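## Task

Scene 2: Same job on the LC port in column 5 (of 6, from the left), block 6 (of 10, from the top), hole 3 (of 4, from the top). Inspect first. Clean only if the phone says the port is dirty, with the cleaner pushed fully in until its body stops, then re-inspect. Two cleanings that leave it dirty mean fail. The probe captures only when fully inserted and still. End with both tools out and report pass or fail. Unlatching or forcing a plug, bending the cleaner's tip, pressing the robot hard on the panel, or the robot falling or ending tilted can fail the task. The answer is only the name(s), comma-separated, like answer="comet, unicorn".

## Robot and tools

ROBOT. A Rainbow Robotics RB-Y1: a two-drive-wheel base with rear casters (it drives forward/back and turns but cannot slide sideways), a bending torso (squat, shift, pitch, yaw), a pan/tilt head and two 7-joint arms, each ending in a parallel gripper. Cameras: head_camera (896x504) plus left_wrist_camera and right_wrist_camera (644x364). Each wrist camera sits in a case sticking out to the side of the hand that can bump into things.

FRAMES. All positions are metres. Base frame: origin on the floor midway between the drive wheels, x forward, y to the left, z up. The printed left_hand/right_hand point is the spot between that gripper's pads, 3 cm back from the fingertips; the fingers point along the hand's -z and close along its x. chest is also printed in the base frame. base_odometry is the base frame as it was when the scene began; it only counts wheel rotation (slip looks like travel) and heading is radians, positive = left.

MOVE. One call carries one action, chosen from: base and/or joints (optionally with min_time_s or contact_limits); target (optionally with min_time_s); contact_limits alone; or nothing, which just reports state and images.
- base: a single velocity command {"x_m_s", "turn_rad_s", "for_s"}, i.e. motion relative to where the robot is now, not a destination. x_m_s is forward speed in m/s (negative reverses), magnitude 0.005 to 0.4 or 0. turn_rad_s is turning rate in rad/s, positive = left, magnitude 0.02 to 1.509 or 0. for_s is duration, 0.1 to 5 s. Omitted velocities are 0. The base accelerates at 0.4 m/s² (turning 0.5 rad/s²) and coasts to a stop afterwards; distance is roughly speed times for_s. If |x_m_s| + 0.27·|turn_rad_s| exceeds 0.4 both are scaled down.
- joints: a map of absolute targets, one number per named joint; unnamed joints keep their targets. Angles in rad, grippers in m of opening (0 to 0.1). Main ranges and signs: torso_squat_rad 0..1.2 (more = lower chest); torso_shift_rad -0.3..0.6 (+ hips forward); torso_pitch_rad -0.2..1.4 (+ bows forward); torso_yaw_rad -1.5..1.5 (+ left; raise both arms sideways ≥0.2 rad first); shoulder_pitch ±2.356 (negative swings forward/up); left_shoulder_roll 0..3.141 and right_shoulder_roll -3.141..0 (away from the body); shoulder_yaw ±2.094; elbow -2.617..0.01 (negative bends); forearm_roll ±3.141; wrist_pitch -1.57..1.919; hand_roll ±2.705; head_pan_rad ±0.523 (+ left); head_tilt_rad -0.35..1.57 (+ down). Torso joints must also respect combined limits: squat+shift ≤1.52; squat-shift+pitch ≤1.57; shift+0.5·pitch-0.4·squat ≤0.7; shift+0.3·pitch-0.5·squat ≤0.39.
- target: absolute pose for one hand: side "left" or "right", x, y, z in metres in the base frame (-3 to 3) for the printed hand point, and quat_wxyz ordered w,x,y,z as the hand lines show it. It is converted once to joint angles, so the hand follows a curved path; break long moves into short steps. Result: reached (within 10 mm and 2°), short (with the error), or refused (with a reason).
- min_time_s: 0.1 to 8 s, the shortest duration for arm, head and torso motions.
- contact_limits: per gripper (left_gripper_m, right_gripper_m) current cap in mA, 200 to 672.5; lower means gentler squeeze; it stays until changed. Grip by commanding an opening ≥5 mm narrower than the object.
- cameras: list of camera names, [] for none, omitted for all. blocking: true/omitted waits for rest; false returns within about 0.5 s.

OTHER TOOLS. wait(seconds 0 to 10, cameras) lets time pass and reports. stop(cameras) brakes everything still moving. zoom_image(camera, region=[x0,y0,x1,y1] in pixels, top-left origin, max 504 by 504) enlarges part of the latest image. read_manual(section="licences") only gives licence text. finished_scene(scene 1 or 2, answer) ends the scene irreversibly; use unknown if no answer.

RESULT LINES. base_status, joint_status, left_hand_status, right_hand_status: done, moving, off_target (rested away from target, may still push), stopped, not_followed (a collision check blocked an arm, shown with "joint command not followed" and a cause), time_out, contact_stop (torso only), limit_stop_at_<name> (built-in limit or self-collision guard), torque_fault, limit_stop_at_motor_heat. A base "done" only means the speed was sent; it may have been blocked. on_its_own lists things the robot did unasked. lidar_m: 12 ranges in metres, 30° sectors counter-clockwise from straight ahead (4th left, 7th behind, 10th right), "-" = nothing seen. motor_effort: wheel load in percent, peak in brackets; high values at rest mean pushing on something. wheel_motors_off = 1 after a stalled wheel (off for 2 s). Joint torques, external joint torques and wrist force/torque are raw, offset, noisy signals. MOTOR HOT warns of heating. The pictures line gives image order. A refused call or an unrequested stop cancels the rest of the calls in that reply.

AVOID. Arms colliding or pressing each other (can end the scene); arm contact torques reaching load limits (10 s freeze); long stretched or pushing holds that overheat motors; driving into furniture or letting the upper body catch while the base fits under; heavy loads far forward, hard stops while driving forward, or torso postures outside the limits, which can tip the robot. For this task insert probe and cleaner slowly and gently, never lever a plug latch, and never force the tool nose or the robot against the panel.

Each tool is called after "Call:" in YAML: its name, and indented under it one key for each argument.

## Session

Call:
move:

Call:
zoom_image:
  camera: "head_camera"
  region: [500, 150, 800, 450]

Scene clock: 0.00 s.
Joint torques (N m): no reading
External joint torques (N m): no reading
Wrist force (N): no reading
Wrist torque (N m): no reading
Wrist force, peak (N): no reading
base_odometry: x=+0.000 y=+0.000 heading=+0.000
lidar_m: 1.31 1.07 1.77 2.32 2.39 3.13 4.54 3.50 2.44 2.31 1.98 1.06
base_status: not commanded
joint_positions: torso_squat_rad=+0.350 torso_shift_rad=+0.000 torso_pitch_rad=+0.000 torso_yaw_rad=+0.000 left_shoulder_pitch_rad=-0.039 left_shoulder_roll_rad=+0.036 left_shoulder_yaw_rad=+0.044 left_elbow_rad=-0.144 left_forearm_roll_rad=+0.034 left_wrist_pitch_rad=+0.047 left_hand_roll_rad=-0.002 left_gripper_m=+0.017 right_shoulder_pitch_rad=+0.138 right_shoulder_roll_rad=-0.438 right_shoulder_yaw_rad=+0.683 right_elbow_rad=-1.536 right_forearm_roll_rad=+1.800 right_wrist_pitch_rad=+0.684 right_hand_roll_rad=-0.636 right_gripper_m=+0.047 head_pan_rad=+0.000 head_tilt_rad=+0.400
joint_status: not commanded
wheel_motors_off: 0
motor_effort: left_wheel=+0 right_wheel=+3
chest: x=-0.2280 y=+0.0002 z=+1.2475 quat_wxyz=(+1.000, +0.000, +0.000, +0.000) (m; base frame)
left_hand: x=-0.1402 y=+0.2487 z=+0.5675 quat_wxyz=(+0.997, +0.016, -0.068, +0.031) (m; base frame)
right_hand: x=+0.1763 y=-0.1963 z=+0.9321 quat_wxyz=(+0.504, -0.488, -0.496, +0.512) (m; base frame)
pictures: head_camera, left_wrist_camera, right_wrist_camera
camera_calibration:
left_wrist_camera: T_world_to_cam=[[0.993862, 0.0294332, 0.10664, 0.0758975], [-0.017247, -0.910947, 0.412164, 0.0178245], [0.109275, -0.411473, -0.904847, 0.708323], [0, 0, 0, 1]] pos_world=[-0.152526, 0.305459, 0.625484]
right_wrist_camera: T_world_to_cam=[[-0.022401, -0.999739, -0.00452473, -0.189471], [-0.516348, 0.015445, -0.85624, 0.917411], [0.856086, -0.0168443, -0.516559, 0.404492], [0, 0, 0, 1]] pos_world=[0.123179, -0.196778, 0.99361]

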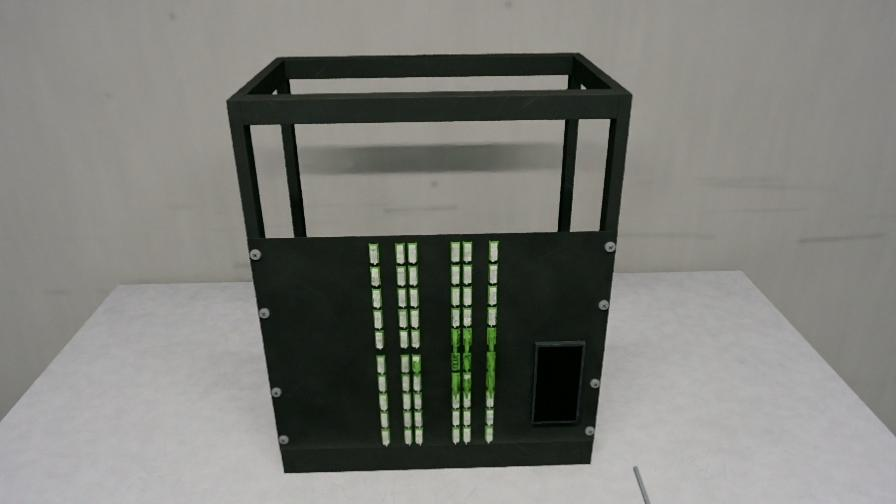

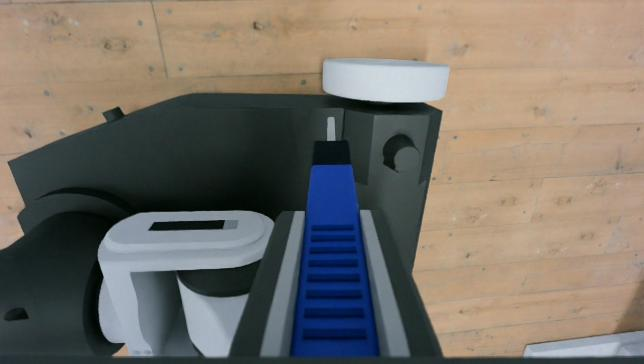

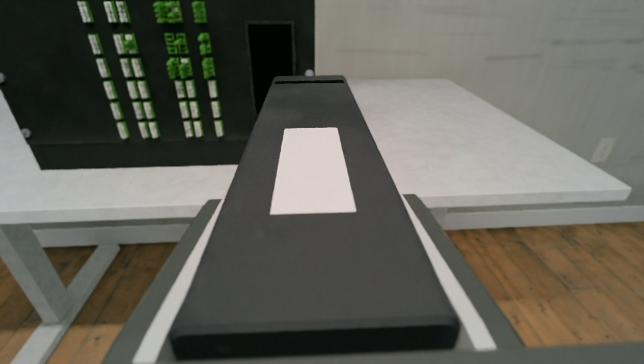

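Scaled by 1.680 from the camera's 896x504 image, which has a finer 1280x720 frame.

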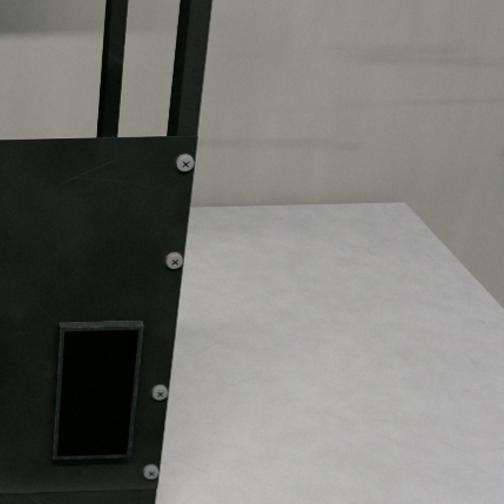

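Call:
move:
  base: {"turn_rad_s":0.03,"for_s":1.6}
  joints: {"left_shoulder_roll_rad":0.3,"head_tilt_rad":0.8}
  cameras: []

Call:
move:
  joints: {"torso_yaw_rad":0.25,"head_pan_rad":-0.25}
  min_time_s: 2
  cameras: []

Call:
move:
  target: {"side":"right","x":0.2,"y":-0.04,"z":0.925,"quat_wxyz":[0.5,-0.5,-0.5,0.5]}
  min_time_s: 3
  cameras: []

Call:
move:
  base: {"x_m_s":0.08,"for_s":1.15}

Call:
zoom_image:
  camera: "head_camera"
  region: [420, 80, 540, 200]

Call:
zoom_image:
  camera: "right_wrist_camera"
  region: [260, 20, 340, 100]

Scene clock: 16.33 s.
Joint torques (N m): left_arm=[-3.38 7.94 0.92 -0.5 -0.16 -0.27 0.04] | right_arm=[-7.1 -3.27 -3 -8.45 1.03 1.33 0.03]
External joint torques (N m): left_arm=[-0.8 -0.3 0.41 0.25 -0.17 0.11 0.05] | right_arm=[-0.91 -0.62 0.22 -0.25 0.19 0.21 0.04]
Wrist force (N): left_arm=[-1.5 -2.3 -7.1] | right_arm=[6.2 10.6 -5.0]
Wrist torque (N m): left_arm=[0.12 -0.12 0.06] | right_arm=[-0.79 0.59 0.04]
Wrist force, peak (N): left_arm=[-1.4 -2.6 -8.2] | right_arm=[6.2 10.8 -5.0]
move: done
base_odometry: x=+0.000 y=+0.000 heading=+0.047
lidar_m: 1.31 1.06 1.85 2.33 2.41 3.29 4.53 3.32 2.40 2.31 1.88 1.06
base_status: done (sent for 1.6 of 1.6 s)
joint_positions: torso_squat_rad=+0.350 torso_shift_rad=+0.000 torso_pitch_rad=+0.000 torso_yaw_rad=+0.000 left_shoulder_pitch_rad=-0.039 left_shoulder_roll_rad=+0.300 left_shoulder_yaw_rad=+0.044 left_elbow_rad=-0.144 left_forearm_roll_rad=+0.034 left_wrist_pitch_rad=+0.047 left_hand_roll_rad=-0.002 left_gripper_m=+0.017 right_shoulder_pitch_rad=+0.139 right_shoulder_roll_rad=-0.438 right_shoulder_yaw_rad=+0.683 right_elbow_rad=-1.536 right_forearm_roll_rad=+1.800 right_wrist_pitch_rad=+0.684 right_hand_roll_rad=-0.636 right_gripper_m=+0.047 head_pan_rad=+0.000 head_tilt_rad=+0.800
joint_status: all done
wheel_motors_off: 0
motor_effort: left_wheel=+2(12) right_wheel=+10(26)
chest: x=-0.2280 y=+0.0002 z=+1.2475 quat_wxyz=(+1.000, +0.000, +0.000, +0.000) (m; base frame)
left_hand: x=-0.1388 y=+0.4470 z=+0.6018 quat_wxyz=(+0.986, +0.148, -0.073, +0.026) (m; base frame)
right_hand: x=+0.1763 y=-0.1963 z=+0.9320 quat_wxyz=(+0.504, -0.488, -0.496, +0.512) (m; base frame)
pictures: none
No camera images: "cameras" was empty.

Scene clock: 18.63 s.
Joint torques (N m): left_arm=[-3.34 7.84 0.84 -0.6 -0.18 -0.23 0.11] | right_arm=[-7.21 -3.25 -3.07 -8.35 1.11 1.37 0.06]
External joint torques (N m): left_arm=[-0.76 -0.4 0.33 0.15 -0.19 0.15 0.11] | right_arm=[-1.02 -0.6 0.15 -0.15 0.27 0.26 0.06]
Wrist force (N): left_arm=[-1.3 -2.4 -7.2] | right_arm=[5.9 10.3 -5.0]
Wrist torque (N m): left_arm=[0.13 -0.12 0.03] | right_arm=[-0.80 0.56 0.05]
Wrist force, peak (N): left_arm=[-2.0 -2.5 -7.6] | right_arm=[6.3 10.7 -5.0]
move: done
base_odometry: x=+0.000 y=+0.000 heading=+0.047
lidar_m: 1.31 1.06 1.87 2.33 2.41 3.28 4.54 3.32 2.41 2.31 1.89 1.06
base_status: not commanded
joint_positions: torso_squat_rad=+0.350 torso_shift_rad=+0.000 torso_pitch_rad=+0.000 torso_yaw_rad=+0.250 left_shoulder_pitch_rad=-0.039 left_shoulder_roll_rad=+0.300 left_shoulder_yaw_rad=+0.044 left_elbow_rad=-0.144 left_forearm_roll_rad=+0.034 left_wrist_pitch_rad=+0.047 left_hand_roll_rad=-0.002 left_gripper_m=+0.017 right_shoulder_pitch_rad=+0.139 right_shoulder_roll_rad=-0.438 right_shoulder_yaw_rad=+0.683 right_elbow_rad=-1.536 right_forearm_roll_rad=+1.800 right_wrist_pitch_rad=+0.684 right_hand_roll_rad=-0.636 right_gripper_m=+0.047 head_pan_rad=-0.250 head_tilt_rad=+0.800
joint_status: all done
wheel_motors_off: 0
motor_effort: left_wheel=+2(3) right_wheel=+11(11)
chest: x=-0.2280 y=+0.0002 z=+1.2475 quat_wxyz=(+0.992, +0.000, +0.000, +0.125) (m; base frame)
left_hand: x=-0.2521 y=+0.4552 z=+0.6018 quat_wxyz=(+0.975, +0.156, -0.054, +0.149) (m; base frame)
right_hand: x=+0.2123 y=-0.0902 z=+0.9320 quat_wxyz=(+0.436, -0.423, -0.553, +0.570) (m; base frame)
pictures: none
No camera images: "cameras" was empty.

Scene clock: 21.97 s.
Joint torques (N m): left_arm=[-3.11 8.14 0.73 -0.64 -0.15 -0.21 0.01] | right_arm=[-9.34 5.32 -1.45 -8.43 2.42 1.53 0.35]
External joint torques (N m): left_arm=[-0.52 -0.1 0.21 0.11 -0.16 0.17 0.01] | right_arm=[-2.54 1.86 -1.13 -0.06 1.13 0.66 0.36]
Wrist force (N): left_arm=[-1.4 -2.6 -6.9] | right_arm=[5.7 9.6 -5.1]
Wrist torque (N m): left_arm=[0.17 -0.14 0.01] | right_arm=[-0.67 0.60 0.06]
Wrist force, peak (N): left_arm=[-1.9 -2.7 -7.5] | right_arm=[6.4 10.8 -5.0]
move: done
base_odometry: x=+0.000 y=+0.000 heading=+0.047
lidar_m: 1.31 1.05 1.87 2.33 2.42 3.27 4.55 3.33 2.40 2.31 1.87 1.05
base_status: not commanded
joint_positions: torso_squat_rad=+0.350 torso_shift_rad=+0.000 torso_pitch_rad=+0.000 torso_yaw_rad=+0.250 left_shoulder_pitch_rad=-0.039 left_shoulder_roll_rad=+0.300 left_shoulder_yaw_rad=+0.044 left_elbow_rad=-0.144 left_forearm_roll_rad=+0.034 left_wrist_pitch_rad=+0.047 left_hand_roll_rad=-0.002 left_gripper_m=+0.017 right_shoulder_pitch_rad=+0.089 right_shoulder_roll_rad=-0.083 right_shoulder_yaw_rad=+0.680 right_elbow_rad=-1.305 right_forearm_roll_rad=+1.846 right_wrist_pitch_rad=+0.953 right_hand_roll_rad=-0.476 right_gripper_m=+0.047 head_pan_rad=-0.250 head_tilt_rad=+0.800
joint_status: all done
wheel_motors_off: 0
motor_effort: left_wheel=+2(3) right_wheel=+10(11)
chest: x=-0.2280 y=+0.0002 z=+1.2475 quat_wxyz=(+0.992, +0.000, +0.000, +0.125) (m; base frame)
left_hand: x=-0.2521 y=+0.4552 z=+0.6018 quat_wxyz=(+0.975, +0.156, -0.054, +0.149) (m; base frame)
right_hand: x=+0.1997 y=-0.0401 z=+0.9248 quat_wxyz=(+0.500, -0.500, -0.500, +0.501) (m; base frame)
right_hand_status: reached (checked arc, planned for 3.0 s): 0 mm and 0.1 deg off.
pictures: none
No camera images: "cameras" was empty.

Scene clock: 23.63 s.
Joint torques (N m): left_arm=[-2.61 8.29 1.03 -0.61 -0.18 -0.24 0.04] | right_arm=[-8.18 4.96 -1.22 -8.67 2.35 1.39 0.29]
External joint torques (N m): left_arm=[-0.04 0.05 0.51 0.14 -0.18 0.14 0.04] | right_arm=[-1.38 1.51 -0.9 -0.3 1.06 0.53 0.29]
Wrist force (N): left_arm=[-2.0 -3.0 -6.7] | right_arm=[5.5 10.1 -4.8]
Wrist torque (N m): left_arm=[0.21 -0.20 0.04] | right_arm=[-0.73 0.56 0.05]
Wrist force, peak (N): left_arm=[-1.4 -2.7 -7.6] | right_arm=[5.8 10.3 -5.6]
move: done
base_odometry: x=+0.093 y=+0.004 heading=+0.048
lidar_m: 1.22 0.99 1.75 2.33 2.42 3.28 4.64 3.32 2.43 2.30 1.75 0.98
base_status: done (sent for 1.17 of 1.17 s)
joint_positions: torso_squat_rad=+0.350 torso_shift_rad=+0.000 torso_pitch_rad=+0.000 torso_yaw_rad=+0.250 left_shoulder_pitch_rad=-0.039 left_shoulder_roll_rad=+0.300 left_shoulder_yaw_rad=+0.044 left_elbow_rad=-0.144 left_forearm_roll_rad=+0.034 left_wrist_pitch_rad=+0.047 left_hand_roll_rad=-0.002 left_gripper_m=+0.017 right_shoulder_pitch_rad=+0.089 right_shoulder_roll_rad=-0.083 right_shoulder_yaw_rad=+0.680 right_elbow_rad=-1.305 right_forearm_roll_rad=+1.846 right_wrist_pitch_rad=+0.953 right_hand_roll_rad=-0.476 right_gripper_m=+0.047 head_pan_rad=-0.250 head_tilt_rad=+0.800
joint_status: not commanded
wheel_motors_off: 0
motor_effort: left_wheel=+5(29) right_wheel=-9(43)
chest: x=-0.2279 y=+0.0002 z=+1.2475 quat_wxyz=(+0.992, +0.000, +0.000, +0.125) (m; base frame)
left_hand: x=-0.2520 y=+0.4551 z=+0.6018 quat_wxyz=(+0.975, +0.156, -0.054, +0.149) (m; base frame)
right_hand: x=+0.1999 y=-0.0401 z=+0.9248 quat_wxyz=(+0.500, -0.500, -0.500, +0.501) (m; base frame)
pictures: head_camera, left_wrist_camera, right_wrist_camera
camera_calibration:
head_camera: T_world_to_cam=[[0.0184819, -0.999656, -0.0186128, 0.0321162], [-0.746452, -0.00141065, -0.665438, 0.866143], [0.665183, 0.0261921, -0.746221, 1.16762], [0, 0, 0, 1]] pos_world=[-0.130741, 0.00274453, 1.44827]
left_wrist_camera: T_world_to_cam=[[0.960047, 0.254974, 0.115319, 0.0609163], [0.235389, -0.958648, 0.159955, 0.42704], [0.151335, -0.126419, -0.980365, 0.762734], [0, 0, 0, 1]] pos_world=[-0.274431, 0.490274, 0.672426]
right_wrist_camera: T_world_to_cam=[[-0.0369866, -0.999303, -0.00497179, -0.0294626], [-0.491159, 0.0225113, -0.870779, 0.929629], [0.870284, -0.0297652, -0.49165, 0.356759], [0, 0, 0, 1]] pos_world=[0.145024, -0.0397502, 0.984755]

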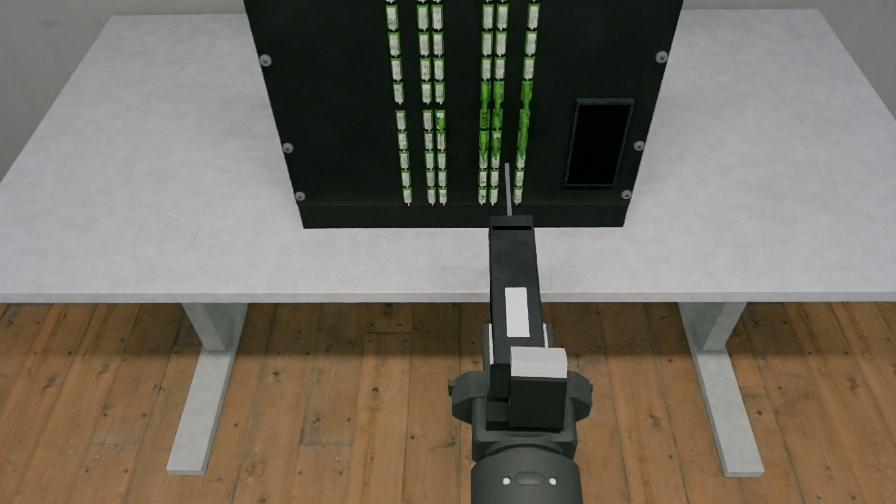

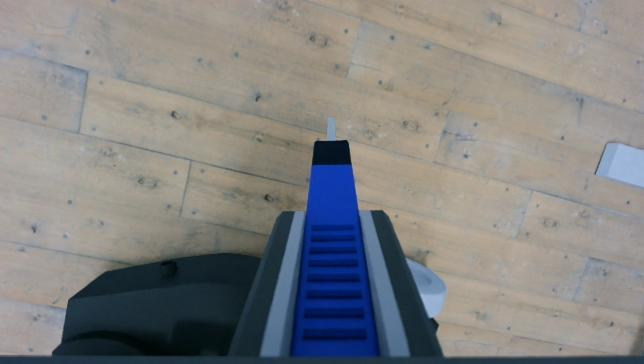

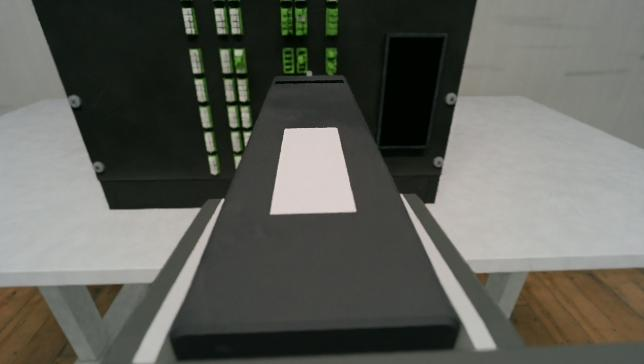

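Scaled by 4.200 from the camera's 896x504 image, which has a finer 1280x720 frame.

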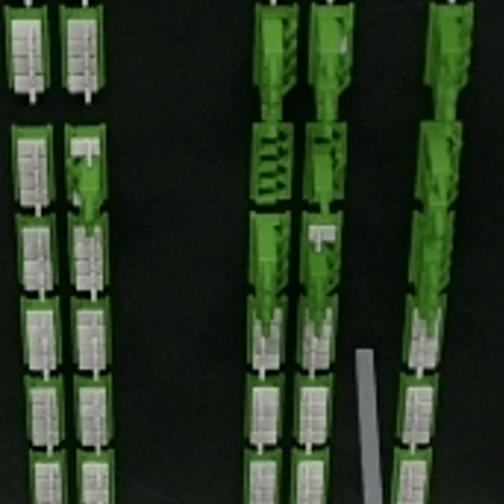

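Scaled by 6.300 from the camera's 644x364 image, which has a finer 1265x715 frame.

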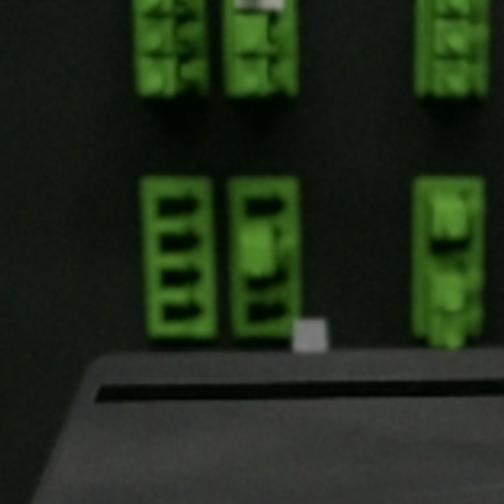

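Call:
move:
  target: {"side":"right","x":0.25,"y":-0.033,"z":0.914,"quat_wxyz":[0.4933,-0.5032,-0.5068,0.4967]}
  min_time_s: 3
  cameras: ["head_camera","right_wrist_camera"]

Call:
zoom_image:
  camera: "head_camera"
  region: [465, 95, 525, 155]

Call:
zoom_image:
  camera: "right_wrist_camera"
  region: [280, 40, 330, 90]

Scene clock: 50.33 s.
Joint torques (N m): left_arm=[-2.62 8.17 0.78 -0.64 -0.14 -0.24 0.05] | right_arm=[-12.87 4.73 -2.07 -7.89 2.25 1.85 -0.23]
External joint torques (N m): left_arm=[-0.04 -0.07 0.27 0.11 -0.15 0.14 0.05] | right_arm=[-2.91 1.82 -1.2 -0.02 1.09 0.76 -0.22]
Wrist force (N): left_arm=[-1.2 -2.4 -7.2] | right_arm=[5.9 10.4 -4.8]
Wrist torque (N m): left_arm=[0.16 -0.11 0.05] | right_arm=[-0.76 0.61 0.02]
Wrist force, peak (N): left_arm=[-1.2 -2.7 -7.7] | right_arm=[5.9 10.5 -5.5]
move: done
base_odometry: x=+0.093 y=+0.004 heading=+0.048
lidar_m: 1.21 0.99 1.73 2.33 2.42 3.27 4.64 3.33 2.42 2.31 1.75 0.98
base_status: not commanded
joint_positions: torso_squat_rad=+0.350 torso_shift_rad=+0.000 torso_pitch_rad=+0.000 torso_yaw_rad=+0.250 left_shoulder_pitch_rad=-0.039 left_shoulder_roll_rad=+0.300 left_shoulder_yaw_rad=+0.044 left_elbow_rad=-0.144 left_forearm_roll_rad=+0.034 left_wrist_pitch_rad=+0.047 left_hand_roll_rad=-0.002 left_gripper_m=+0.017 right_shoulder_pitch_rad=-0.114 right_shoulder_roll_rad=-0.049 right_shoulder_yaw_rad=+0.630 right_elbow_rad=-1.030 right_forearm_roll_rad=+1.857 right_wrist_pitch_rad=+0.958 right_hand_roll_rad=-0.617 right_gripper_m=+0.047 head_pan_rad=-0.250 head_tilt_rad=+0.800
joint_status: all done
wheel_motors_off: 0
motor_effort: left_wheel=+5(6) right_wheel=-9(9)
chest: x=-0.2279 y=+0.0002 z=+1.2475 quat_wxyz=(+0.992, +0.000, +0.000, +0.125) (m; base frame)
left_hand: x=-0.2520 y=+0.4551 z=+0.6018 quat_wxyz=(+0.975, +0.156, -0.054, +0.149) (m; base frame)
right_hand: x=+0.2498 y=-0.0333 z=+0.9137 quat_wxyz=(+0.493, -0.503, -0.506, +0.497) (m; base frame)
right_hand_status: reached (checked arc, planned for 3.0 s): 0 mm and 0.1 deg off.
pictures: head_camera, right_wrist_camera
camera_calibration:
head_camera: T_world_to_cam=[[0.0184819, -0.999656, -0.0186128, 0.0321181], [-0.746452, -0.00141065, -0.665438, 0.866068], [0.665183, 0.0261921, -0.746221, 1.16769], [0, 0, 0, 1]] pos_world=[-0.130841, 0.00274453, 1.44827]
right_wrist_camera: T_world_to_cam=[[-0.0302536, -0.999526, -0.00566602, -0.0218748], [-0.473567, 0.0193254, -0.880546, 0.948744], [0.880238, -0.0239564, -0.473927, 0.289558], [0, 0, 0, 1]] pos_world=[0.193752, -0.0332625, 0.972518]

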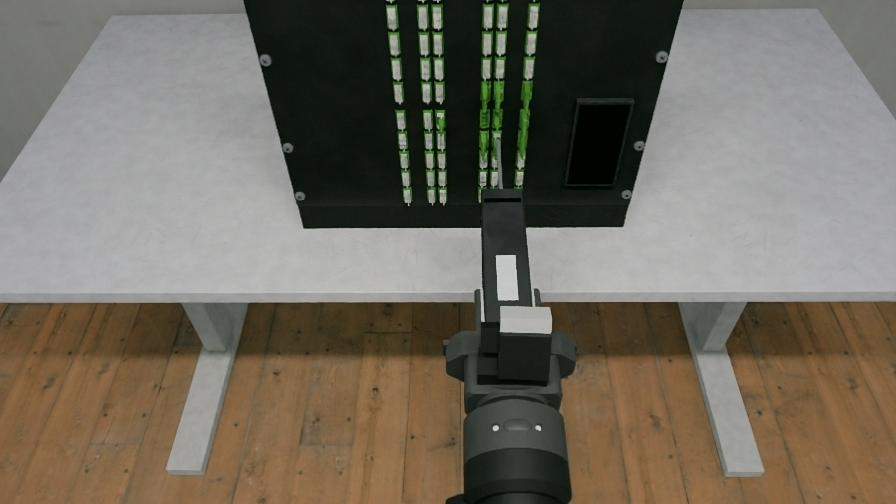

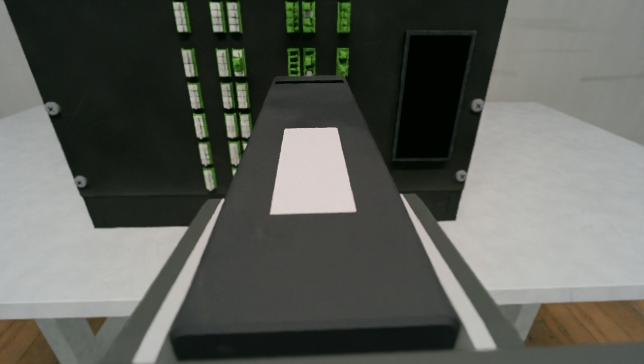

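Scaled by 8.400 from the camera's 896x504 image, which has a finer 1280x720 frame.

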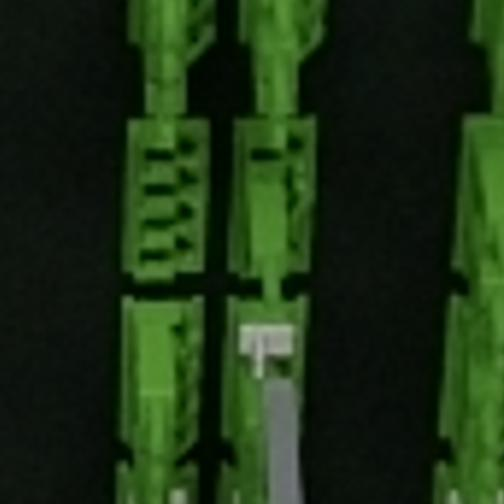

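Scaled by 10.080 from the camera's 644x364 image, which has a finer 1265x715 frame.

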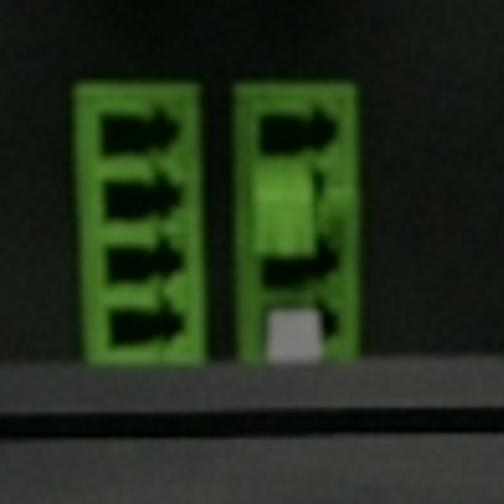

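Call:
move:
  target: {"side":"right","x":0.268,"y":-0.0319,"z":0.9137,"quat_wxyz":[0.4933,-0.5032,-0.5068,0.4967]}
  min_time_s: 2
  cameras: ["head_camera","right_wrist_camera"]

Call:
zoom_image:
  camera: "head_camera"
  region: [475, 100, 515, 140]

Call:
zoom_image:
  camera: "right_wrist_camera"
  region: [280, 40, 330, 90]

Scene clock: 66.27 s.
Joint torques (N m): left_arm=[-2.77 7.94 0.84 -0.6 -0.14 -0.18 0.1] | right_arm=[-13.97 4.39 -2.04 -7.72 1.42 1.18 -0.29]
External joint torques (N m): left_arm=[-0.19 -0.3 0.32 0.16 -0.15 0.2 0.1] | right_arm=[-2.94 1.84 -1.04 0.01 0.3 0.04 -0.29]
Wrist force (N): left_arm=[-1.8 -2.7 -7.0] | right_arm=[6.1 10.2 -4.8]
Wrist torque (N m): left_arm=[0.17 -0.18 0.01] | right_arm=[-0.76 0.61 0.03]
Wrist force, peak (N): left_arm=[-1.7 -2.9 -7.6] | right_arm=[6.2 10.8 -4.7]
move: done
base_odometry: x=+0.093 y=+0.004 heading=+0.048
lidar_m: 1.21 0.98 1.73 2.32 2.42 3.27 4.63 3.32 2.41 2.32 1.77 0.98
base_status: not commanded
joint_positions: torso_squat_rad=+0.350 torso_shift_rad=+0.000 torso_pitch_rad=+0.000 torso_yaw_rad=+0.250 left_shoulder_pitch_rad=-0.039 left_shoulder_roll_rad=+0.300 left_shoulder_yaw_rad=+0.044 left_elbow_rad=-0.144 left_forearm_roll_rad=+0.034 left_wrist_pitch_rad=+0.047 left_hand_roll_rad=-0.002 left_gripper_m=+0.017 right_shoulder_pitch_rad=-0.182 right_shoulder_roll_rad=-0.042 right_shoulder_yaw_rad=+0.612 right_elbow_rad=-0.949 right_forearm_roll_rad=+1.850 right_wrist_pitch_rad=+0.950 right_hand_roll_rad=-0.651 right_gripper_m=+0.047 head_pan_rad=-0.250 head_tilt_rad=+0.800
joint_status: all done
wheel_motors_off: 0
motor_effort: left_wheel=+5(6) right_wheel=-8(9)
chest: x=-0.2279 y=+0.0002 z=+1.2475 quat_wxyz=(+0.992, +0.000, +0.000, +0.125) (m; base frame)
left_hand: x=-0.2520 y=+0.4551 z=+0.6018 quat_wxyz=(+0.975, +0.156, -0.054, +0.149) (m; base frame)
right_hand: x=+0.2678 y=-0.0322 z=+0.9134 quat_wxyz=(+0.493, -0.503, -0.506, +0.497) (m; base frame)
right_hand_status: reached (checked arc, planned for 2.0 s): 1 mm and 0.1 deg off.
pictures: head_camera, right_wrist_camera
camera_calibration:
head_camera: T_world_to_cam=[[0.0184819, -0.999656, -0.0186128, 0.0321181], [-0.746452, -0.00141065, -0.665438, 0.866068], [0.665183, 0.0261921, -0.746221, 1.16769], [0, 0, 0, 1]] pos_world=[-0.130841, 0.00274453, 1.44827]
right_wrist_camera: T_world_to_cam=[[-0.0305627, -0.999517, -0.00562482, -0.0202099], [-0.473165, 0.0194247, -0.88076, 0.956973], [0.880444, -0.0242569, -0.47353, 0.273198], [0, 0, 0, 1]] pos_world=[0.211652, -0.032162, 0.972117]

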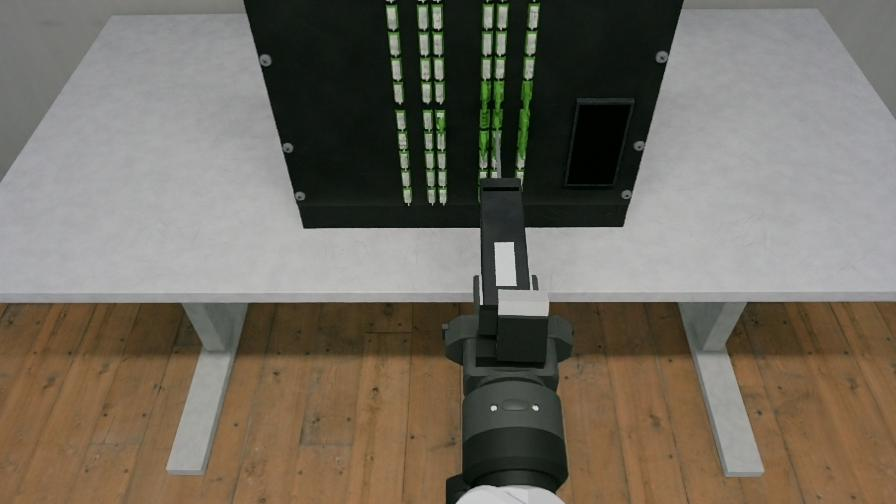

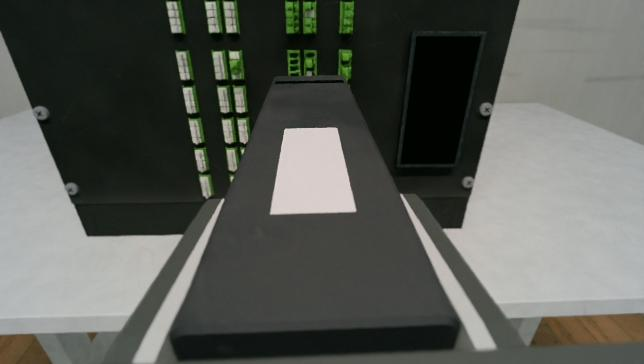

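Scaled by 12.600 from the camera's 896x504 image, which has a finer 1280x720 frame.

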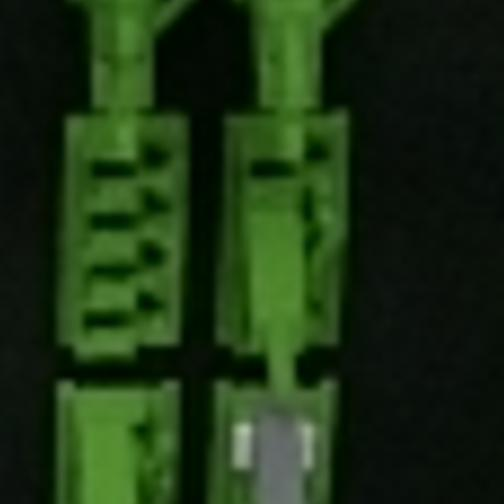

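Scaled by 10.080 from the camera's 644x364 image, which has a finer 1265x715 frame.

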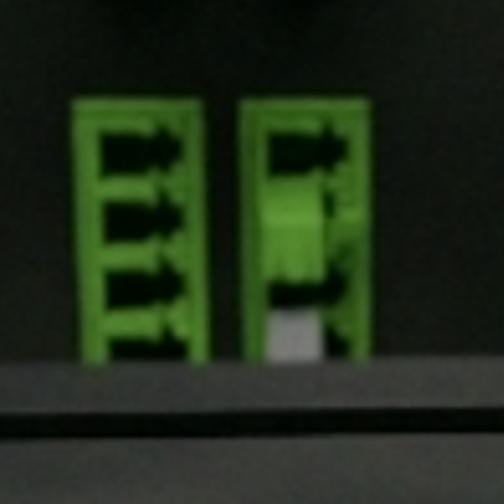

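Call:
move:
  target: {"side":"right","x":0.280,"y":-0.0319,"z":0.9145,"quat_wxyz":[0.4933,-0.5032,-0.5068,0.4967]}
  min_time_s: 2
  cameras: ["head_camera","right_wrist_camera"]

Call:
zoom_image:
  camera: "head_camera"
  region: [475, 100, 515, 140]

Call:
zoom_image:
  camera: "right_wrist_camera"
  region: [295, 50, 325, 80]

Scene clock: 75.47 s.
Joint torques (N m): left_arm=[-2.68 8.12 0.79 -0.54 -0.14 -0.29 0.06] | right_arm=[-14.73 4.17 -2.16 -7.65 1.41 1.21 -0.27]
External joint torques (N m): left_arm=[-0.1 -0.11 0.28 0.22 -0.15 0.09 0.07] | right_arm=[-3.05 1.92 -1.07 0.01 0.31 0.05 -0.26]
Wrist force (N): left_arm=[-1.8 -2.4 -6.4] | right_arm=[6.4 10.1 -4.9]
Wrist torque (N m): left_arm=[0.12 -0.17 0.05] | right_arm=[-0.74 0.62 0.00]
Wrist force, peak (N): left_arm=[-1.9 -2.8 -7.7] | right_arm=[5.9 10.7 -5.1]
move: done
base_odometry: x=+0.093 y=+0.004 heading=+0.048
lidar_m: 1.21 1.00 1.71 2.33 2.42 3.28 4.63 3.34 2.41 2.32 1.76 0.97
base_status: not commanded
joint_positions: torso_squat_rad=+0.350 torso_shift_rad=+0.000 torso_pitch_rad=+0.000 torso_yaw_rad=+0.250 left_shoulder_pitch_rad=-0.039 left_shoulder_roll_rad=+0.300 left_shoulder_yaw_rad=+0.044 left_elbow_rad=-0.144 left_forearm_roll_rad=+0.034 left_wrist_pitch_rad=+0.047 left_hand_roll_rad=-0.002 left_gripper_m=+0.017 right_shoulder_pitch_rad=-0.220 right_shoulder_roll_rad=-0.041 right_shoulder_yaw_rad=+0.599 right_elbow_rad=-0.909 right_forearm_roll_rad=+1.842 right_wrist_pitch_rad=+0.940 right_hand_roll_rad=-0.666 right_gripper_m=+0.047 head_pan_rad=-0.250 head_tilt_rad=+0.800
joint_status: all done
wheel_motors_off: 0
motor_effort: left_wheel=+5(6) right_wheel=-8(10)
chest: x=-0.2279 y=+0.0002 z=+1.2475 quat_wxyz=(+0.992, +0.000, +0.000, +0.125) (m; base frame)
left_hand: x=-0.2520 y=+0.4551 z=+0.6018 quat_wxyz=(+0.975, +0.156, -0.054, +0.149) (m; base frame)
right_hand: x=+0.2792 y=-0.0324 z=+0.9147 quat_wxyz=(+0.494, -0.503, -0.506, +0.497) (m; base frame)
right_hand_status: reached (checked arc, planned for 2.0 s): 1 mm and 0.1 deg off.
pictures: head_camera, right_wrist_camera
camera_calibration:
head_camera: T_world_to_cam=[[0.0184819, -0.999656, -0.0186128, 0.0321181], [-0.746452, -0.00141065, -0.665438, 0.866068], [0.665183, 0.0261921, -0.746221, 1.16769], [0, 0, 0, 1]] pos_world=[-0.130841, 0.00274453, 1.44827]
right_wrist_camera: T_world_to_cam=[[-0.0307111, -0.999511, -0.00586373, -0.0197839], [-0.473942, 0.019727, -0.880335, 0.963421], [0.88002, -0.024257, -0.474317, 0.264593], [0, 0, 0, 1]] pos_world=[0.223151, -0.0323614, 0.973518]

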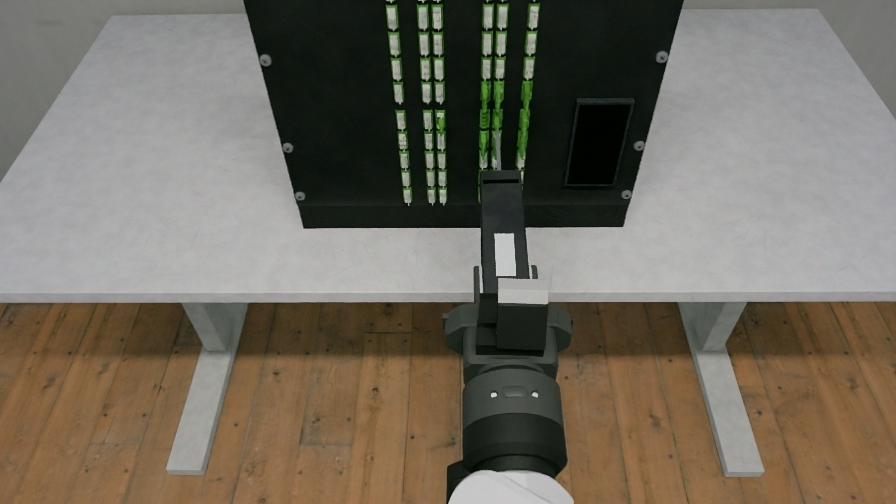

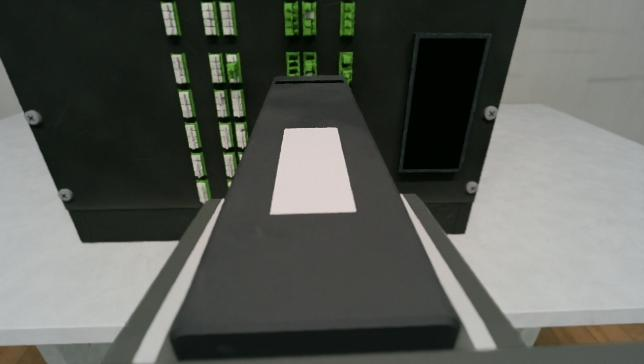

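Scaled by 12.600 from the camera's 896x504 image, which has a finer 1280x720 frame.

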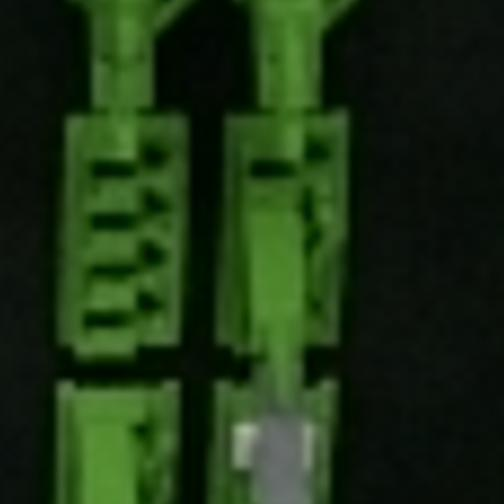

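Scaled by 16.800 from the camera's 644x364 image, which has a finer 1265x715 frame.

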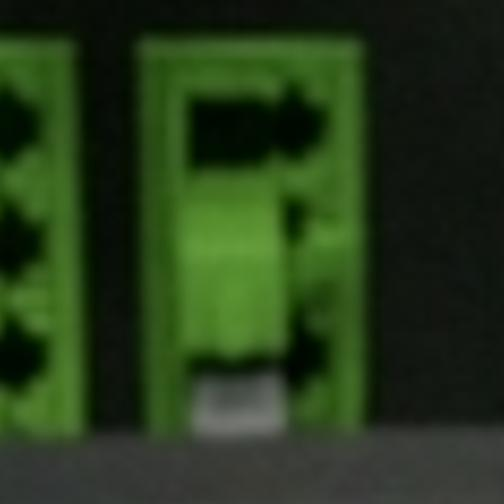

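Call:
move:
  target: {"side":"right","x":0.287,"y":-0.0317,"z":0.9146,"quat_wxyz":[0.4933,-0.5032,-0.5068,0.4967]}
  min_time_s: 2
  cameras: ["right_wrist_camera"]

Call:
zoom_image:
  camera: "right_wrist_camera"
  region: [295, 50, 325, 80]

Scene clock: 84.87 s.
Joint torques (N m): left_arm=[-2.59 8.16 0.96 -0.51 -0.22 -0.24 0.11] | right_arm=[-15.27 3.9 -2.03 -7.45 1.31 1.32 -0.29]
External joint torques (N m): left_arm=[-0.01 -0.08 0.45 0.25 -0.23 0.14 0.11] | right_arm=[-3.14 1.83 -0.9 0.13 0.23 0.13 -0.28]
Wrist force (N): left_arm=[-1.7 -1.9 -7.2] | right_arm=[5.7 9.9 -5.1]
Wrist torque (N m): left_arm=[0.09 -0.16 0.03] | right_arm=[-0.70 0.60 0.03]
Wrist force, peak (N): left_arm=[-1.7 -2.8 -7.8] | right_arm=[6.3 10.5 -4.9]
move: done
base_odometry: x=+0.093 y=+0.004 heading=+0.048
lidar_m: 1.21 0.99 1.73 2.33 2.40 3.27 4.64 3.33 2.41 2.31 1.78 0.98
base_status: not commanded
joint_positions: torso_squat_rad=+0.350 torso_shift_rad=+0.000 torso_pitch_rad=+0.000 torso_yaw_rad=+0.250 left_shoulder_pitch_rad=-0.039 left_shoulder_roll_rad=+0.300 left_shoulder_yaw_rad=+0.044 left_elbow_rad=-0.144 left_forearm_roll_rad=+0.034 left_wrist_pitch_rad=+0.047 left_hand_roll_rad=-0.002 left_gripper_m=+0.017 right_shoulder_pitch_rad=-0.250 right_shoulder_roll_rad=-0.038 right_shoulder_yaw_rad=+0.594 right_elbow_rad=-0.869 right_forearm_roll_rad=+1.841 right_wrist_pitch_rad=+0.938 right_hand_roll_rad=-0.685 right_gripper_m=+0.047 head_pan_rad=-0.250 head_tilt_rad=+0.800
joint_status: all done
wheel_motors_off: 0
motor_effort: left_wheel=+5(6) right_wheel=-10(10)
chest: x=-0.2279 y=+0.0002 z=+1.2475 quat_wxyz=(+0.992, +0.000, +0.000, +0.125) (m; base frame)
left_hand: x=-0.2520 y=+0.4551 z=+0.6018 quat_wxyz=(+0.975, +0.156, -0.054, +0.149) (m; base frame)
right_hand: x=+0.2865 y=-0.0322 z=+0.9145 quat_wxyz=(+0.493, -0.503, -0.506, +0.497) (m; base frame)
right_hand_status: reached (checked arc, planned for 2.0 s): 1 mm and 0.1 deg off.
pictures: right_wrist_camera
camera_calibration:
right_wrist_camera: T_world_to_cam=[[-0.0305667, -0.999517, -0.00559729, -0.0196544], [-0.473952, 0.019424, -0.880336, 0.966695], [0.88002, -0.0242562, -0.474317, 0.25808], [0, 0, 0, 1]] pos_world=[0.230451, -0.032162, 0.973318]

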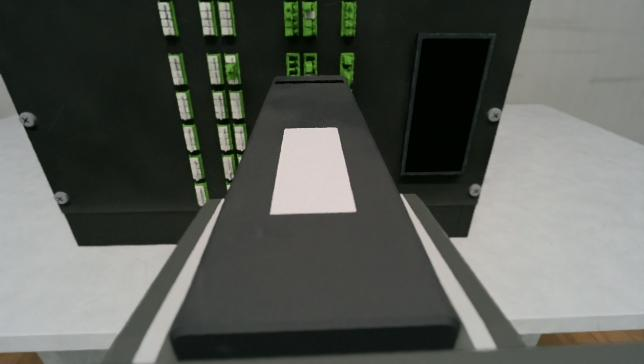

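Scaled by 16.800 from the camera's 644x364 image, which has a finer 1265x715 frame.

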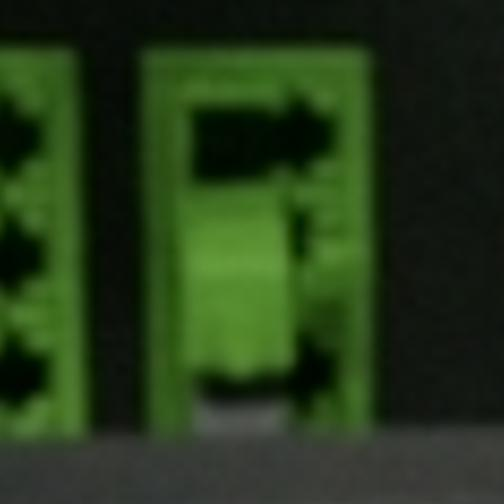

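Call:
move:
  target: {"side":"right","x":0.293,"y":-0.0316,"z":0.9146,"quat_wxyz":[0.4933,-0.5032,-0.5068,0.4967]}
  min_time_s: 2
  cameras: ["head_camera","right_wrist_camera"]

Call:
zoom_image:
  camera: "right_wrist_camera"
  region: [295, 50, 325, 80]

Scene clock: 90.97 s.
Joint torques (N m): left_arm=[-2.56 8.15 0.84 -0.6 -0.18 -0.28 0.07] | right_arm=[-16.66 2.62 -2.92 -7.11 0.81 0.52 -0.24]
External joint torques (N m): left_arm=[0.02 -0.08 0.32 0.15 -0.19 0.1 0.07] | right_arm=[-4.17 0.72 -1.77 0.38 -0.25 -0.7 -0.24]
Wrist force (N): left_arm=[-1.4 -2.5 -7.5] | right_arm=[5.1 7.9 2.3]
Wrist torque (N m): left_arm=[0.15 -0.13 0.01] | right_arm=[-1.20 0.66 0.02]
Wrist force, peak (N): left_arm=[-2.2 -2.6 -7.7] | right_arm=[5.6 11.2 -4.5]
move: done
base_odometry: x=+0.093 y=+0.004 heading=+0.048
lidar_m: 1.22 0.99 1.74 2.33 2.42 3.27 4.64 3.31 2.41 2.32 1.74 0.99
base_status: not commanded
joint_positions: torso_squat_rad=+0.350 torso_shift_rad=+0.000 torso_pitch_rad=+0.000 torso_yaw_rad=+0.250 left_shoulder_pitch_rad=-0.039 left_shoulder_roll_rad=+0.300 left_shoulder_yaw_rad=+0.044 left_elbow_rad=-0.144 left_forearm_roll_rad=+0.034 left_wrist_pitch_rad=+0.047 left_hand_roll_rad=-0.002 left_gripper_m=+0.017 right_shoulder_pitch_rad=-0.276 right_shoulder_roll_rad=-0.035 right_shoulder_yaw_rad=+0.590 right_elbow_rad=-0.834 right_forearm_roll_rad=+1.840 right_wrist_pitch_rad=+0.937 right_hand_roll_rad=-0.702 right_gripper_m=+0.047 head_pan_rad=-0.250 head_tilt_rad=+0.800
joint_status: all done
wheel_motors_off: 0
motor_effort: left_wheel=+5(6) right_wheel=-8(9)
chest: x=-0.2280 y=+0.0002 z=+1.2475 quat_wxyz=(+0.992, +0.000, +0.000, +0.125) (m; base frame)
left_hand: x=-0.2521 y=+0.4551 z=+0.6018 quat_wxyz=(+0.975, +0.156, -0.054, +0.149) (m; base frame)
right_hand: x=+0.2924 y=-0.0319 z=+0.9144 quat_wxyz=(+0.493, -0.503, -0.506, +0.497) (m; base frame)
right_hand_status: reached (checked arc, planned for 2.0 s): 1 mm and 0.1 deg off.
pictures: head_camera, right_wrist_camera
camera_calibration:
head_camera: T_world_to_cam=[[0.0184808, -0.999656, -0.0186114, 0.0321178], [-0.746402, -0.00140878, -0.665494, 0.866222], [0.665239, 0.0261905, -0.746171, 1.1677], [0, 0, 0, 1]] pos_world=[-0.130841, 0.00274455, 1.44836]
right_wrist_camera: T_world_to_cam=[[-0.0304784, -0.999519, -0.00565164, -0.0191429], [-0.473834, 0.0194267, -0.8804, 0.969431], [0.880086, -0.0241552, -0.474199, 0.25272], [0, 0, 0, 1]] pos_world=[0.236351, -0.0318621, 0.973218]

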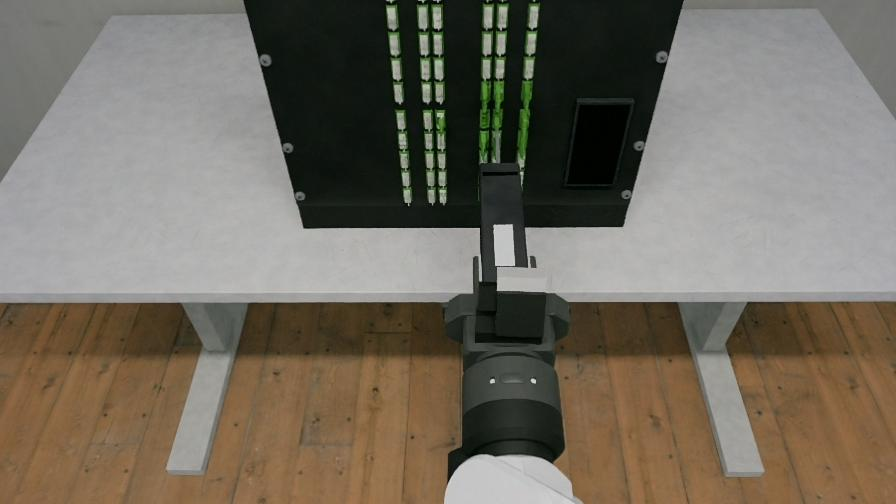

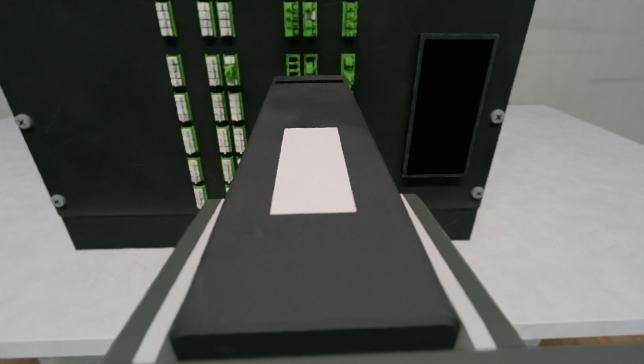

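Scaled by 16.800 from the camera's 644x364 image, which has a finer 1265x715 frame.

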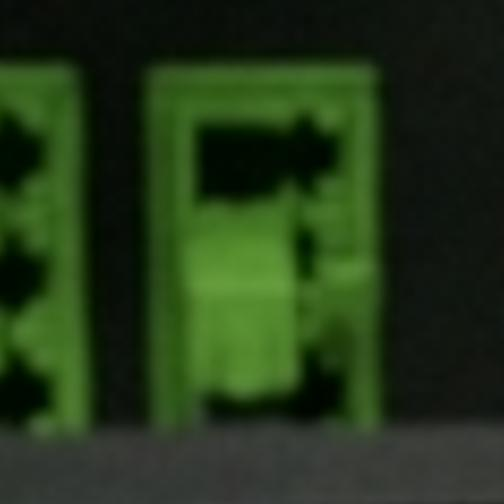

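Call:
move:
  target: {"side":"right","x":0.290,"y":-0.0318,"z":0.9151,"quat_wxyz":[0.4933,-0.5032,-0.5068,0.4967]}
  min_time_s: 1
  cameras: ["right_wrist_camera"]

Call:
zoom_image:
  camera: "right_wrist_camera"
  region: [300, 55, 320, 75]

Call:
move:
  target: {"side":"right","x":0.294,"y":-0.0319,"z":0.9152,"quat_wxyz":[0.4933,-0.5032,-0.5068,0.4967]}
  min_time_s: 1.5
  cameras: ["head_camera","right_wrist_camera"]

Call:
zoom_image:
  camera: "right_wrist_camera"
  region: [295, 50, 325, 80]

Scene clock: 97.73 s.
Joint torques (N m): left_arm=[-2.68 8.18 0.72 -0.53 -0.15 -0.23 0.11] | right_arm=[-13.67 0.03 0.28 -8.25 2.24 2.06 0.29]
External joint torques (N m): left_arm=[-0.11 -0.05 0.21 0.22 -0.16 0.15 0.11] | right_arm=[-1.32 -1.96 1.42 -0.73 1.17 0.85 0.3]
Wrist force (N): left_arm=[-1.9 -2.5 -6.6] | right_arm=[5.5 10.0 -4.7]
Wrist torque (N m): left_arm=[0.17 -0.20 0.01] | right_arm=[-0.62 0.52 0.04]
Wrist force, peak (N): left_arm=[-2.1 -2.3 -7.8] | right_arm=[6.2 10.0 -11.2]
move: done
base_odometry: x=+0.093 y=+0.004 heading=+0.048
lidar_m: 1.21 0.98 1.72 2.32 2.43 3.28 4.63 3.32 2.42 2.32 1.76 0.98
base_status: not commanded
joint_positions: torso_squat_rad=+0.350 torso_shift_rad=+0.000 torso_pitch_rad=+0.000 torso_yaw_rad=+0.250 left_shoulder_pitch_rad=-0.039 left_shoulder_roll_rad=+0.300 left_shoulder_yaw_rad=+0.044 left_elbow_rad=-0.144 left_forearm_roll_rad=+0.034 left_wrist_pitch_rad=+0.047 left_hand_roll_rad=-0.002 left_gripper_m=+0.017 right_shoulder_pitch_rad=-0.266 right_shoulder_roll_rad=-0.035 right_shoulder_yaw_rad=+0.591 right_elbow_rad=-0.848 right_forearm_roll_rad=+1.841 right_wrist_pitch_rad=+0.939 right_hand_roll_rad=-0.696 right_gripper_m=+0.047 head_pan_rad=-0.250 head_tilt_rad=+0.800
joint_status: all done
wheel_motors_off: 0
motor_effort: left_wheel=+6(6) right_wheel=-9(10)
chest: x=-0.2279 y=+0.0002 z=+1.2475 quat_wxyz=(+0.992, +0.000, +0.000, +0.125) (m; base frame)
left_hand: x=-0.2520 y=+0.4551 z=+0.6018 quat_wxyz=(+0.975, +0.156, -0.054, +0.149) (m; base frame)
right_hand: x=+0.2899 y=-0.0318 z=+0.9148 quat_wxyz=(+0.494, -0.503, -0.507, +0.497) (m; base frame)
right_hand_status: reached (checked arc, planned for 1.0 s): 0 mm and 0.1 deg off.
pictures: right_wrist_camera
camera_calibration:
right_wrist_camera: T_world_to_cam=[[-0.0310522, -0.999494, -0.00695973, -0.017706], [-0.472927, 0.0208265, -0.880856, 0.968784], [0.880554, -0.024061, -0.473334, 0.254114], [0, 0, 0, 1]] pos_world=[0.233853, -0.0317592, 0.973517]

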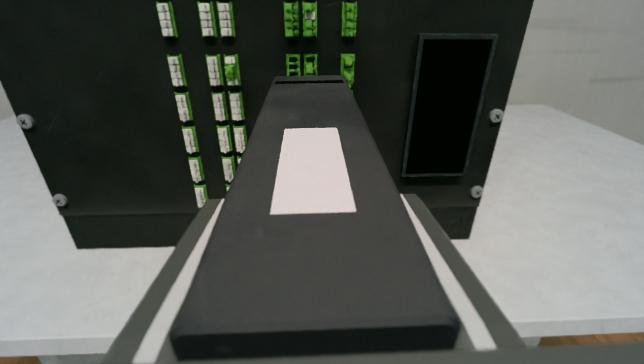

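Scaled by 25.200 from the camera's 644x364 image, which has a finer 1265x715 frame.

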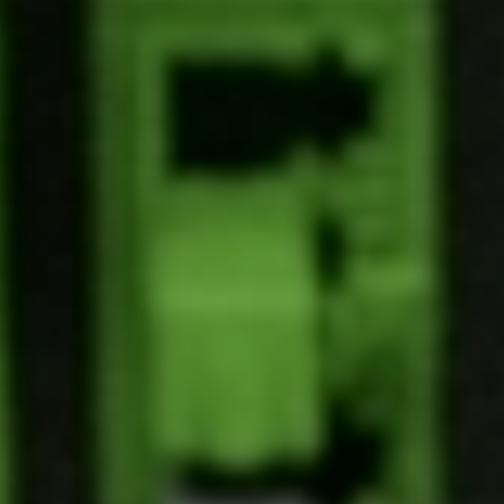

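Scene clock: 99.57 s.
Joint torques (N m): left_arm=[-2.69 8.08 0.87 -0.61 -0.2 -0.22 0.04] | right_arm=[-19.08 1.21 -4.05 -7.54 0.8 0.7 -0.25]
External joint torques (N m): left_arm=[-0.1 -0.15 0.35 0.15 -0.21 0.16 0.05] | right_arm=[-6.53 -0.67 -2.9 -0.06 -0.25 -0.53 -0.25]
Wrist force (N): left_arm=[-1.9 -2.8 -7.2] | right_arm=[5.5 8.0 8.9]
Wrist torque (N m): left_arm=[0.19 -0.20 0.04] | right_arm=[-1.18 0.64 0.01]
Wrist force, peak (N): left_arm=[-1.8 -2.4 -7.7] | right_arm=[5.6 8.2 9.0]
move: done
base_odometry: x=+0.093 y=+0.004 heading=+0.048
lidar_m: 1.22 0.99 1.72 2.33 2.41 3.30 4.64 3.32 2.41 2.31 1.74 0.99
base_status: not commanded
joint_positions: torso_squat_rad=+0.350 torso_shift_rad=+0.000 torso_pitch_rad=+0.000 torso_yaw_rad=+0.250 left_shoulder_pitch_rad=-0.039 left_shoulder_roll_rad=+0.300 left_shoulder_yaw_rad=+0.044 left_elbow_rad=-0.144 left_forearm_roll_rad=+0.034 left_wrist_pitch_rad=+0.047 left_hand_roll_rad=-0.002 left_gripper_m=+0.017 right_shoulder_pitch_rad=-0.279 right_shoulder_roll_rad=-0.035 right_shoulder_yaw_rad=+0.589 right_elbow_rad=-0.830 right_forearm_roll_rad=+1.840 right_wrist_pitch_rad=+0.937 right_hand_roll_rad=-0.704 right_gripper_m=+0.047 head_pan_rad=-0.250 head_tilt_rad=+0.800
joint_status: all done
wheel_motors_off: 0
motor_effort: left_wheel=+5(6) right_wheel=-9(9)
chest: x=-0.2281 y=+0.0002 z=+1.2475 quat_wxyz=(+0.992, +0.000, +0.000, +0.125) (m; base frame)
left_hand: x=-0.2521 y=+0.4551 z=+0.6018 quat_wxyz=(+0.975, +0.156, -0.054, +0.149) (m; base frame)
right_hand: x=+0.2932 y=-0.0320 z=+0.9146 quat_wxyz=(+0.493, -0.503, -0.506, +0.497) (m; base frame)
right_hand_status: reached (checked arc, planned for 1.5 s): 1 mm and 0.1 deg off.
pictures: head_camera, right_wrist_camera
camera_calibration:
head_camera: T_world_to_cam=[[0.0184847, -0.999656, -0.0186104, 0.0321186], [-0.746358, -0.00141068, -0.665543, 0.866225], [0.665288, 0.0261924, -0.746127, 1.16771], [0, 0, 0, 1]] pos_world=[-0.13094, 0.00274453, 1.44836]
right_wrist_camera: T_world_to_cam=[[-0.0305725, -0.999516, -0.00583425, -0.0191167], [-0.473631, 0.0196267, -0.880505, 0.970051], [0.880193, -0.024156, -0.474002, 0.251888], [0, 0, 0, 1]] pos_world=[0.237152, -0.0320617, 0.973418]

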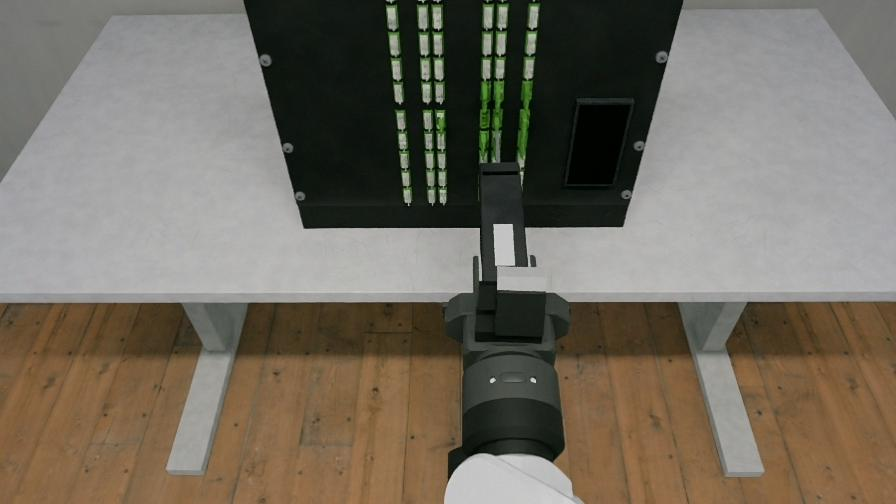

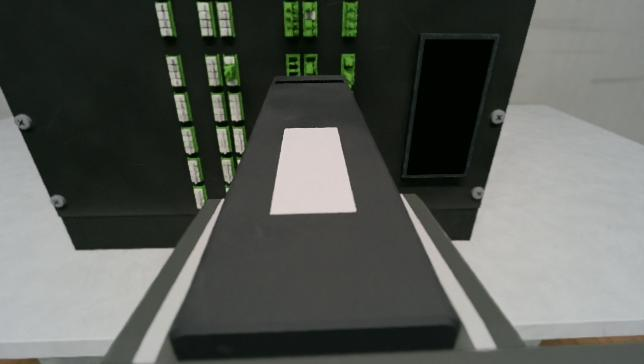

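Scaled by 16.800 from the camera's 644x364 image, which has a finer 1265x715 frame.

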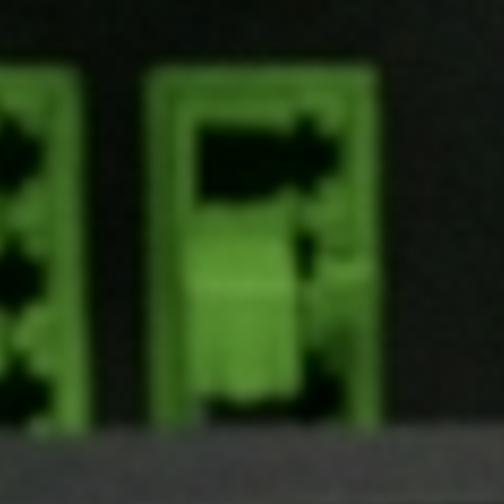

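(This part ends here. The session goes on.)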